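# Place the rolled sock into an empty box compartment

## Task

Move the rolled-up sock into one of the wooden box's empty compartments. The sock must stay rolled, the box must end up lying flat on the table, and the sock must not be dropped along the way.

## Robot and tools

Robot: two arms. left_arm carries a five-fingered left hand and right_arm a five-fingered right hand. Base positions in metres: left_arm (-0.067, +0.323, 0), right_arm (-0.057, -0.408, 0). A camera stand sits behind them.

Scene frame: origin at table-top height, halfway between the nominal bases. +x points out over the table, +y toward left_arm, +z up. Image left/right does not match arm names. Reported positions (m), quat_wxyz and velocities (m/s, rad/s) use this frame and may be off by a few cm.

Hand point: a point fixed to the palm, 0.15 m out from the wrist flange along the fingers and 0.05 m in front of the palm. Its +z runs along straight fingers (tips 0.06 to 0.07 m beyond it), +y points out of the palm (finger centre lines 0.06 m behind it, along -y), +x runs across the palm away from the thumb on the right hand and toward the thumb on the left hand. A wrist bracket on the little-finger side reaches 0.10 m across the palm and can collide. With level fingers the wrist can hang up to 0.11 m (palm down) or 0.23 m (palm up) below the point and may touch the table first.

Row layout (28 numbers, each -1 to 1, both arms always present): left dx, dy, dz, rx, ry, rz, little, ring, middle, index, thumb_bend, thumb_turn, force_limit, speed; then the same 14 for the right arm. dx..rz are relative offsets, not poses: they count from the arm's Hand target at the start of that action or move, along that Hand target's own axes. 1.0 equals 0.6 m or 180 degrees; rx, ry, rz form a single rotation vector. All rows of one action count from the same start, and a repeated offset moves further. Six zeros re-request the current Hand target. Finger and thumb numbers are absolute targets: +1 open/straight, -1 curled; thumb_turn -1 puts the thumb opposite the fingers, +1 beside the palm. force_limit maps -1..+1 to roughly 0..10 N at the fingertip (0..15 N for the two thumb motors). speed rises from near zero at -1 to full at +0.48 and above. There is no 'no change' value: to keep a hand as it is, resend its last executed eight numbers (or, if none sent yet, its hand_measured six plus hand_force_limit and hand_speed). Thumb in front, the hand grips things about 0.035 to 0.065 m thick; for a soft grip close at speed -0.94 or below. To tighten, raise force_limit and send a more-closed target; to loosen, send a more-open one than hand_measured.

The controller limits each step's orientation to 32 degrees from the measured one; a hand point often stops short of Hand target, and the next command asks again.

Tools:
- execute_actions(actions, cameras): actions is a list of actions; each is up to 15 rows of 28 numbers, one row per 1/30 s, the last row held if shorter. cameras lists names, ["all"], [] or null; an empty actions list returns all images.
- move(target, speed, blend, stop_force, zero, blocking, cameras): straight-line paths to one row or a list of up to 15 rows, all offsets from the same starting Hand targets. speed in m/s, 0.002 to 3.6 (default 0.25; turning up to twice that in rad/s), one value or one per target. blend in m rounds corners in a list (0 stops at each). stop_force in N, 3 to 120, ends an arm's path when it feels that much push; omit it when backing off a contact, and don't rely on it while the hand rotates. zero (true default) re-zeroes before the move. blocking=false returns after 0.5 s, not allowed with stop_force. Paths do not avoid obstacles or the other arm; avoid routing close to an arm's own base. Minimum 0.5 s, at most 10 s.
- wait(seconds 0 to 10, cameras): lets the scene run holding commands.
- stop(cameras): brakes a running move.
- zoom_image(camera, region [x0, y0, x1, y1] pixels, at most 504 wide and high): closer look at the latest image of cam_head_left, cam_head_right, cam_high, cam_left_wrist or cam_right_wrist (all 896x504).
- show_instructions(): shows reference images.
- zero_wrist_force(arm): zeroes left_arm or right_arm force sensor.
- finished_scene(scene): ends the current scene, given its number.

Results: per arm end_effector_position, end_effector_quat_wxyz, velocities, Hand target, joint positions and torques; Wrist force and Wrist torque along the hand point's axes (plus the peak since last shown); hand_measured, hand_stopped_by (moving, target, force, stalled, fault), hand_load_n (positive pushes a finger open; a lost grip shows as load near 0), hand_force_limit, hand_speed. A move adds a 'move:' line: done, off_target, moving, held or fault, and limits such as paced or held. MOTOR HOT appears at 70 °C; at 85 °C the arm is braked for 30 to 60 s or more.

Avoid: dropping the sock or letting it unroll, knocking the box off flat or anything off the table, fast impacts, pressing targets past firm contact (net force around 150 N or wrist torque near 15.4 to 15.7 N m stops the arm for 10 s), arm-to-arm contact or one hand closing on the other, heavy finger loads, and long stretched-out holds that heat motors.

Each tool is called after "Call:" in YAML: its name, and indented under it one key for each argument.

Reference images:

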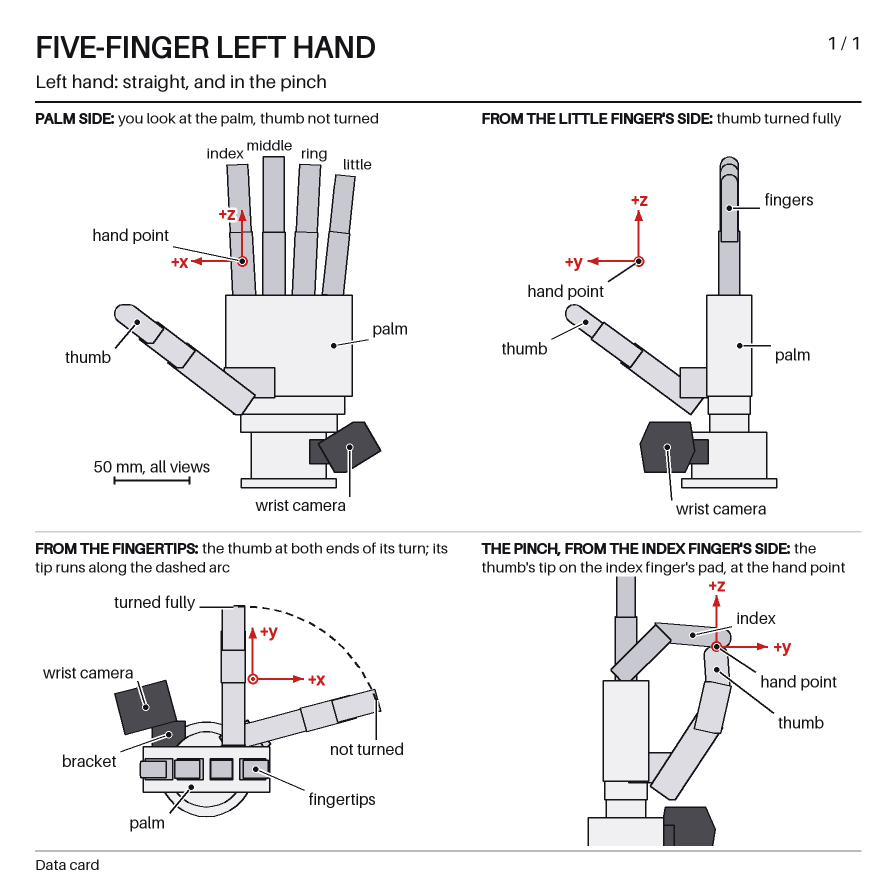

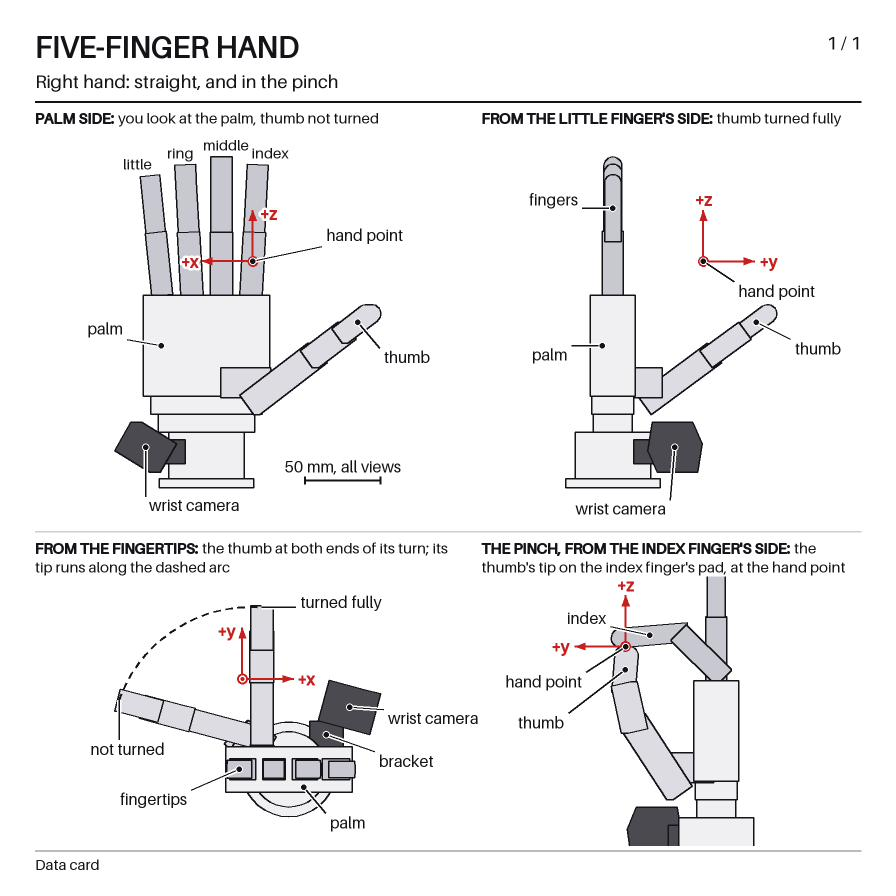

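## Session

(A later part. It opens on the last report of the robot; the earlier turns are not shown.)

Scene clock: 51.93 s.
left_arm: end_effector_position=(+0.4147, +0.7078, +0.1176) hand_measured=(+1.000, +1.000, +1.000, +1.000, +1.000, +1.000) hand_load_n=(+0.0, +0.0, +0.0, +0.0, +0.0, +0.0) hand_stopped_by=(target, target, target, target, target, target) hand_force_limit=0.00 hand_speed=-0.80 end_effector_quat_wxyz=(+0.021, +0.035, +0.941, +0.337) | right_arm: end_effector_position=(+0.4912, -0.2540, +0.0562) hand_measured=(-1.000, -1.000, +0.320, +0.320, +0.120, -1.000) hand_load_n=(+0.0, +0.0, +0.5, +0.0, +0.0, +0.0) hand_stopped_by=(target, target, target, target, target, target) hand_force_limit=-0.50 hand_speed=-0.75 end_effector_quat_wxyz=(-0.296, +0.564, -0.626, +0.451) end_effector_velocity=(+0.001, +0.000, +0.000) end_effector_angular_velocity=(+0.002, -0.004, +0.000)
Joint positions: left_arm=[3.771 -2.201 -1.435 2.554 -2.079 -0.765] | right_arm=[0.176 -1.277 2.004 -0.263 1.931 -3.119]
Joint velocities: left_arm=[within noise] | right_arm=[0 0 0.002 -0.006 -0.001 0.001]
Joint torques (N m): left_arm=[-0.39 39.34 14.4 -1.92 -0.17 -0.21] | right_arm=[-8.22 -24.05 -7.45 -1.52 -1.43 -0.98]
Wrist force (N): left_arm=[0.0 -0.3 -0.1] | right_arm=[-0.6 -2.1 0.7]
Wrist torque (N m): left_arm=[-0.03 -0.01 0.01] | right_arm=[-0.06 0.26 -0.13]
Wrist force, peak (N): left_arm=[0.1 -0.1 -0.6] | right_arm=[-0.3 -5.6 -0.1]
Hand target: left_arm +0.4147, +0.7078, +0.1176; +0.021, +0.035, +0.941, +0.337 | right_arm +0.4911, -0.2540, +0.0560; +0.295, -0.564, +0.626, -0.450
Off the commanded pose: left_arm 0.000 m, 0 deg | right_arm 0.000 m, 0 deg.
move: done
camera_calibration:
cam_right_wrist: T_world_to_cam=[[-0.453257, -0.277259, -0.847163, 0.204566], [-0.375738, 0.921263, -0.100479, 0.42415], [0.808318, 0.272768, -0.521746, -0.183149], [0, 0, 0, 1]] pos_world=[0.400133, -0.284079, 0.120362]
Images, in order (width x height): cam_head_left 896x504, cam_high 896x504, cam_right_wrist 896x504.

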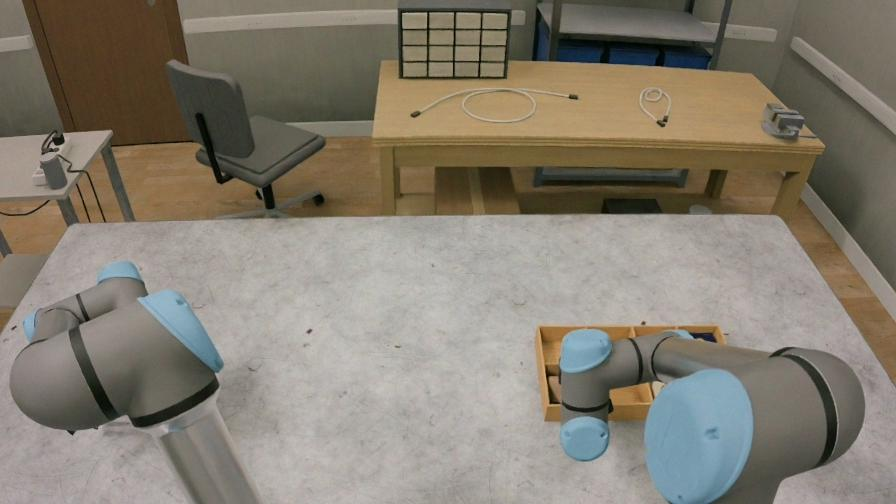

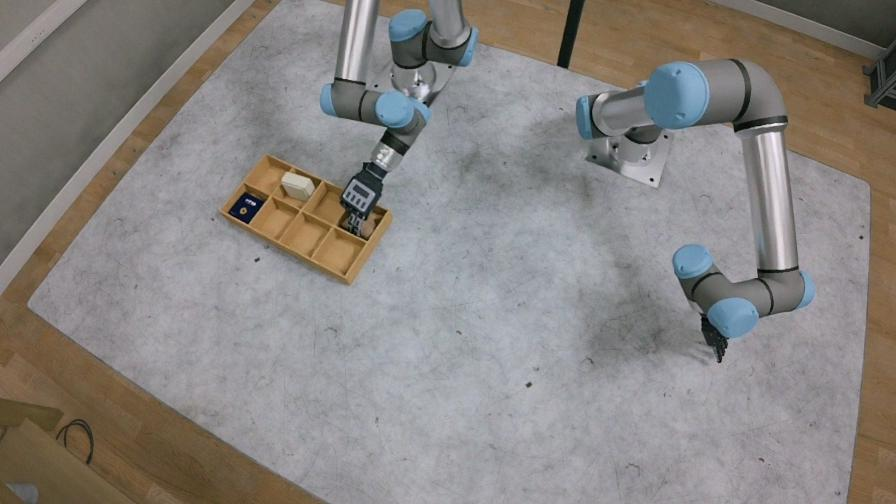

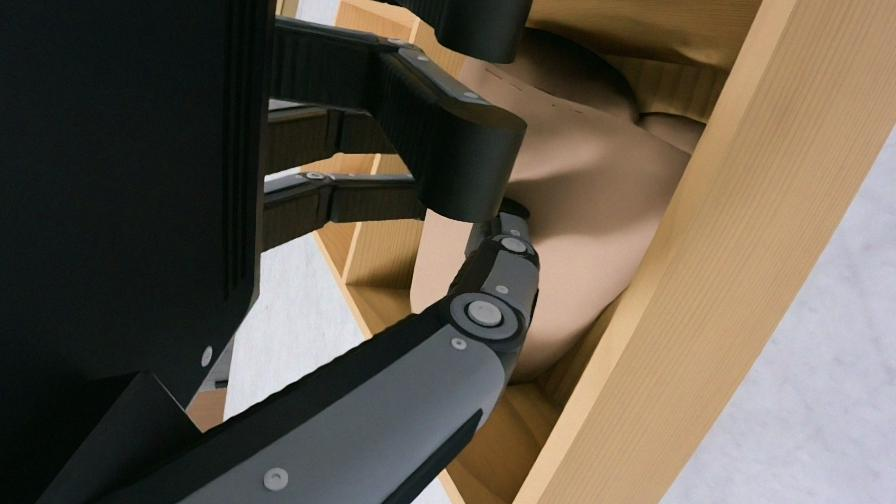

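Call:
move:
  target: [0,0,0,0,0,0,1,1,1,1,1,1,0,-0.8,0.0139,-0.0897,-0.0418,0,0,0,-1,-1,0.45,0.45,0.4,-1,-0.5,-0.5]
  speed: 0.05
  cameras: ["cam_head_left","cam_high","cam_right_wrist"]

Call:
zoom_image:
  camera: "cam_high"
  region: [310, 180, 400, 270]

Scene clock: 53.60 s.
left_arm: end_effector_position=(+0.4147, +0.7078, +0.1176) hand_measured=(+1.000, +1.000, +1.000, +1.000, +1.000, +1.000) hand_load_n=(+0.0, +0.0, +0.0, +0.0, +0.0, +0.0) hand_stopped_by=(target, target, target, target, target, target) hand_force_limit=0.00 hand_speed=-0.80 end_effector_quat_wxyz=(+0.021, +0.035, +0.941, +0.337) | right_arm: end_effector_position=(+0.4913, -0.2541, +0.1161) hand_measured=(-1.000, -1.000, +0.450, +0.450, +0.400, -1.000) hand_load_n=(+0.0, +0.0, +0.0, +0.0, +0.0, +0.0) hand_stopped_by=(target, target, target, target, target, target) hand_force_limit=-0.50 hand_speed=-0.50 end_effector_quat_wxyz=(-0.296, +0.564, -0.626, +0.451)
Joint positions: left_arm=[3.771 -2.201 -1.435 2.554 -2.079 -0.765] | right_arm=[0.175 -1.369 1.936 -0.102 1.931 -3.119]
Joint torques (N m): left_arm=[-0.54 39.46 14.79 -1.72 -0.36 -0.1] | right_arm=[-8.75 -21.53 -9.67 -1.01 -1.66 -0.52]
Wrist force (N): left_arm=[0.1 -0.1 0.2] | right_arm=[-0.6 -1.6 0.7]
Wrist torque (N m): left_arm=[-0.03 -0.01 0.00] | right_arm=[0.03 0.20 -0.11]
Wrist force, peak (N): left_arm=[0.2 -0.6 -0.2] | right_arm=[-0.4 -2.7 0.5]
Hand target: left_arm +0.4147, +0.7078, +0.1176; +0.021, +0.035, +0.941, +0.337 | right_arm +0.4911, -0.2541, +0.1159; +0.295, -0.564, +0.626, -0.450
Off the commanded pose: left_arm 0.000 m, 0 deg | right_arm 0.000 m, 0 deg.
move: done
camera_calibration:
cam_right_wrist: T_world_to_cam=[[-0.45312, -0.277302, -0.847222, 0.255255], [-0.375738, 0.921252, -0.100576, 0.430184], [0.808395, 0.272761, -0.521631, -0.15195], [0, 0, 0, 1]] pos_world=[0.400133, -0.284079, 0.180262]
Images, in order (width x height): cam_head_left 896x504, cam_high 896x504, cam_right_wrist 896x504.

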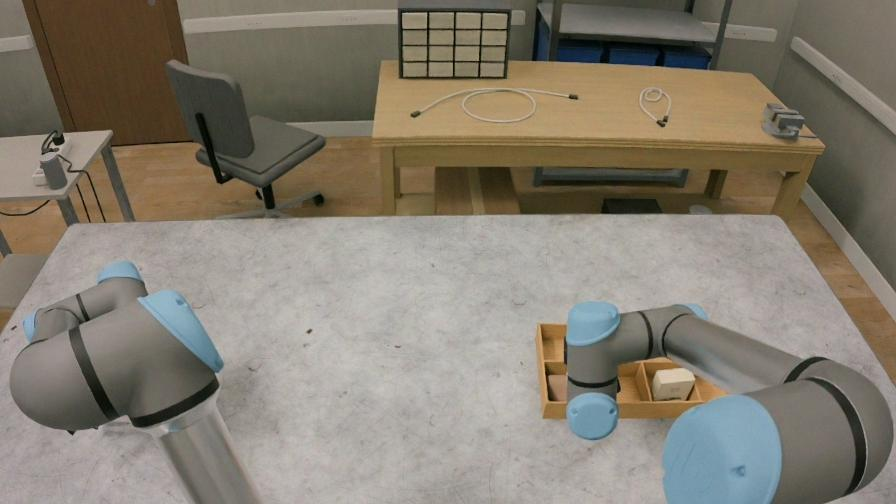

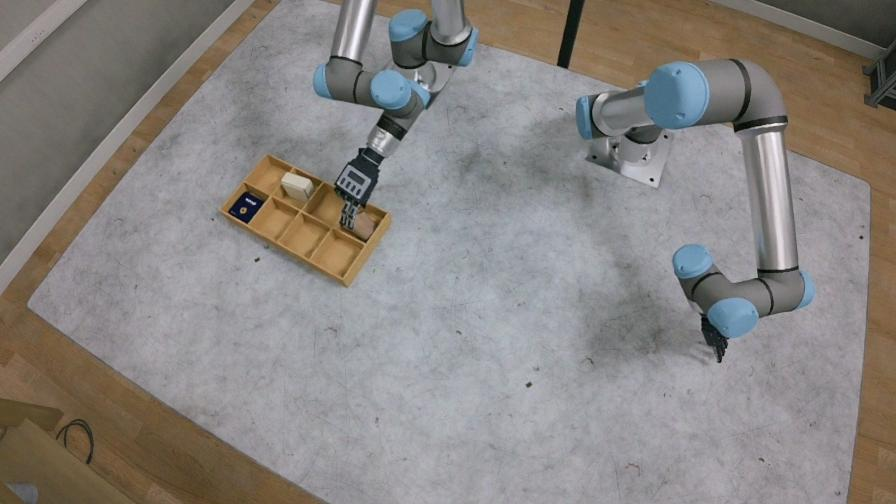

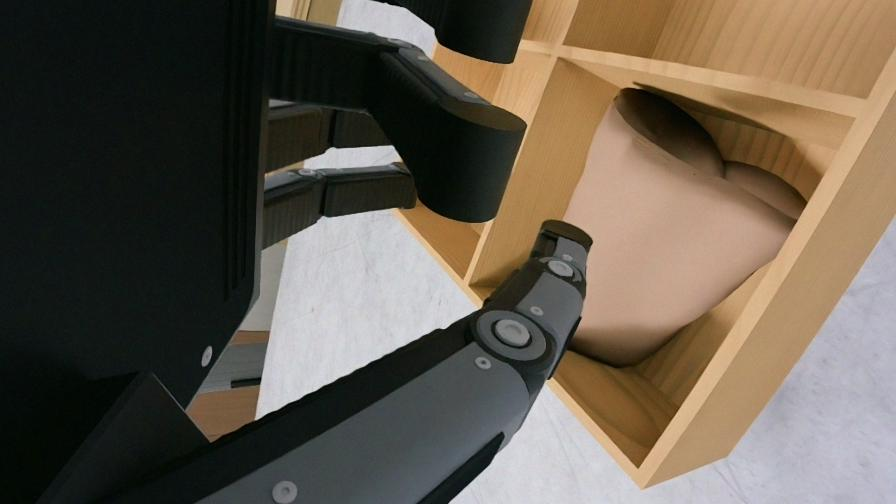

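Scaled by 5.600 from the camera's 896x504 image, which has a finer 1280x720 frame.

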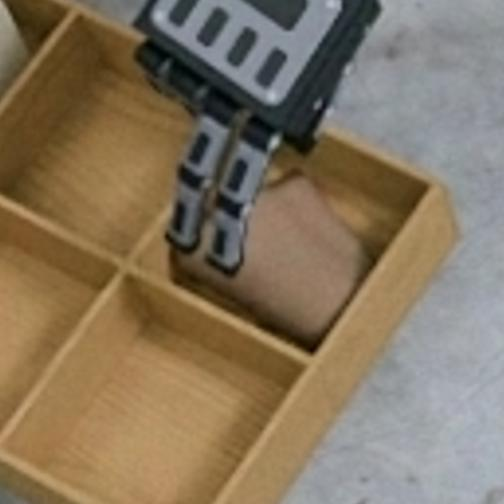

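Call:
move:
  target:
    - [0,0,0,0,0,0,1,1,1,1,1,1,0,-0.8,0.0139,-0.0897,-0.0418,0,0,0,-1,-1,0.45,0.45,0.4,-1,-0.5,-0.5]
    - [0,0,0,0,0,0,1,1,1,1,1,1,0,-0.8,0.0862,0.0838,-0.3346,0,0,0,-1,-1,0.45,0.45,0.4,-1,-0.5,-0.5]
  speed: 0.2
  blend: 0.03
  cameras: ["cam_head_left","cam_head_right","cam_high"]

Call:
zoom_image:
  camera: "cam_high"
  region: [310, 180, 400, 270]

Call:
zoom_image:
  camera: "cam_head_left"
  region: [525, 320, 635, 435]

Scene clock: 55.57 s.
left_arm: end_effector_position=(+0.4147, +0.7078, +0.1176) hand_measured=(+1.000, +1.000, +1.000, +1.000, +1.000, +1.000) hand_load_n=(+0.0, +0.0, +0.0, +0.0, +0.0, +0.0) hand_stopped_by=(target, target, target, target, target, target) hand_force_limit=0.00 hand_speed=-0.80 end_effector_quat_wxyz=(+0.021, +0.035, +0.941, +0.337) | right_arm: end_effector_position=(+0.2831, -0.2601, +0.1622) hand_measured=(-1.000, -1.000, +0.450, +0.450, +0.400, -1.000) hand_load_n=(+0.0, +0.0, +0.0, +0.0, +0.0, +0.0) hand_stopped_by=(target, target, target, target, target, target) hand_force_limit=-0.50 hand_speed=-0.50 end_effector_quat_wxyz=(-0.295, +0.564, -0.626, +0.450)
Joint positions: left_arm=[3.771 -2.201 -1.435 2.554 -2.079 -0.765] | right_arm=[0.31 -1.881 2.284 0.09 2.051 -3.051]
Joint torques (N m): left_arm=[-1.39 39.07 15.67 -1.73 -0.13 -0.2] | right_arm=[-1.36 -11.79 -18.6 -0.88 -1.21 -0.73]
Wrist force (N): left_arm=[0.0 -0.5 -0.4] | right_arm=[-0.9 -2.2 0.8]
Wrist torque (N m): left_arm=[-0.05 -0.02 0.01] | right_arm=[-0.06 0.28 -0.19]
Wrist force, peak (N): left_arm=[0.0 -0.5 -0.4] | right_arm=[-1.1 -5.0 1.7]
Hand target: left_arm +0.4147, +0.7078, +0.1176; +0.021, +0.035, +0.941, +0.337 | right_arm +0.2830, -0.2601, +0.1622; +0.295, -0.564, +0.626, -0.450
Off the commanded pose: left_arm 0.000 m, 0 deg | right_arm 0.000 m, 0 deg.
move: done
Images, in order (width x height): cam_head_left 896x504, cam_head_right 896x504, cam_high 896x504.

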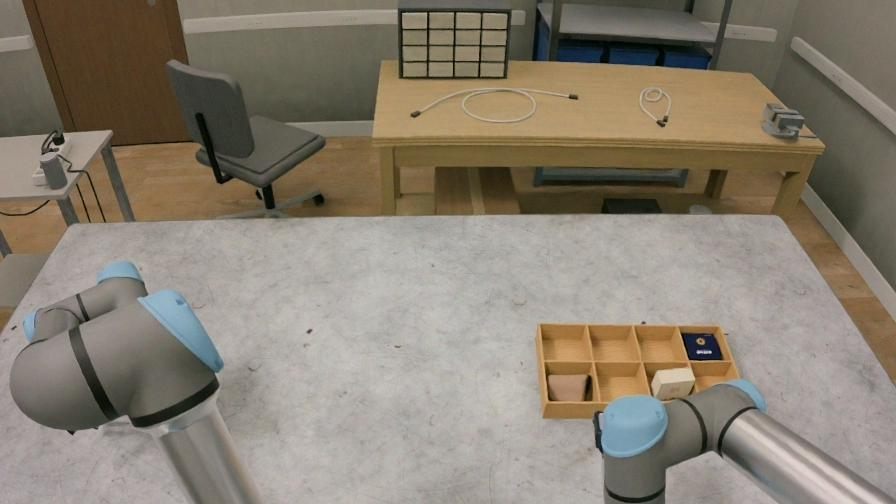

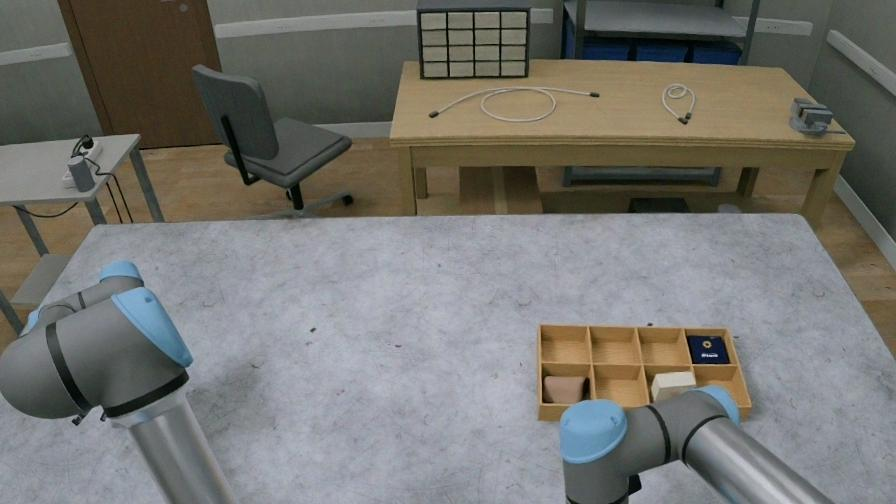

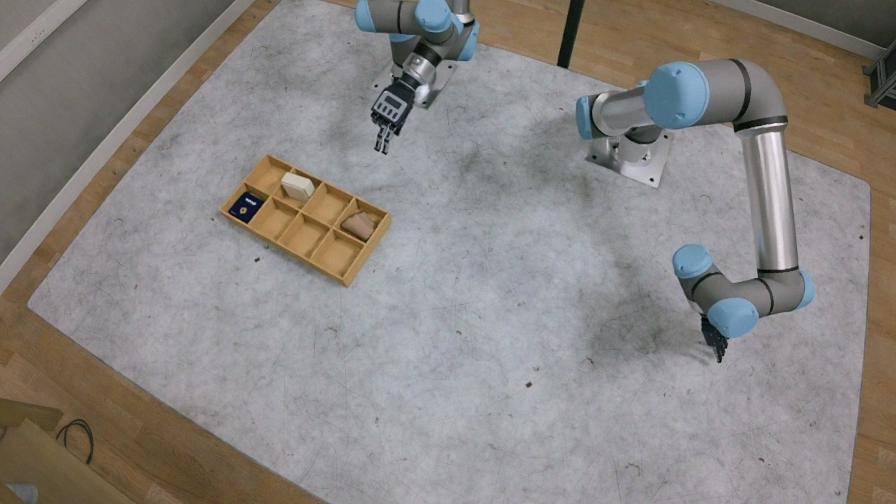

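Scaled by 5.600 from the camera's 896x504 image, which has a finer 1280x720 frame.

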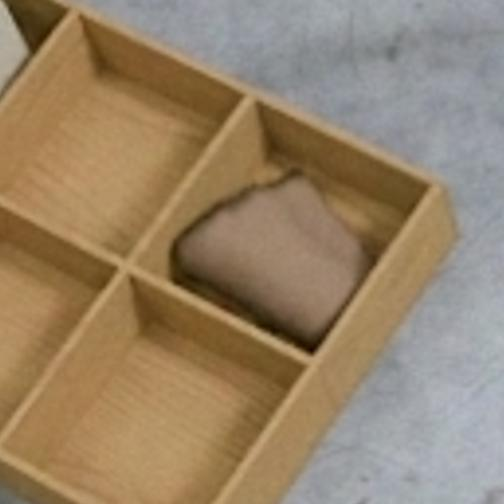

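Scaled by 4.383 from the camera's 896x504 image, which has a finer 1280x720 frame.

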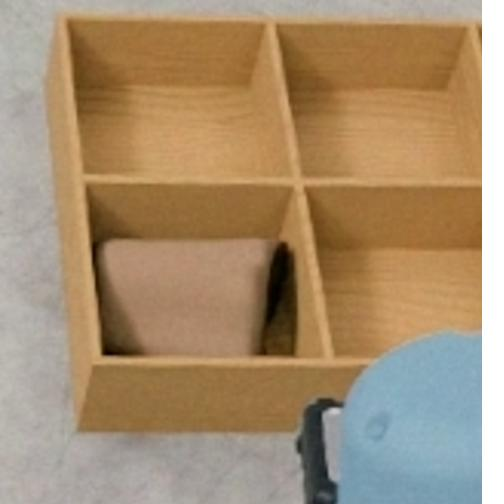

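Call:
finished_scene:
  scene: 1

The scene is finished: the task was done.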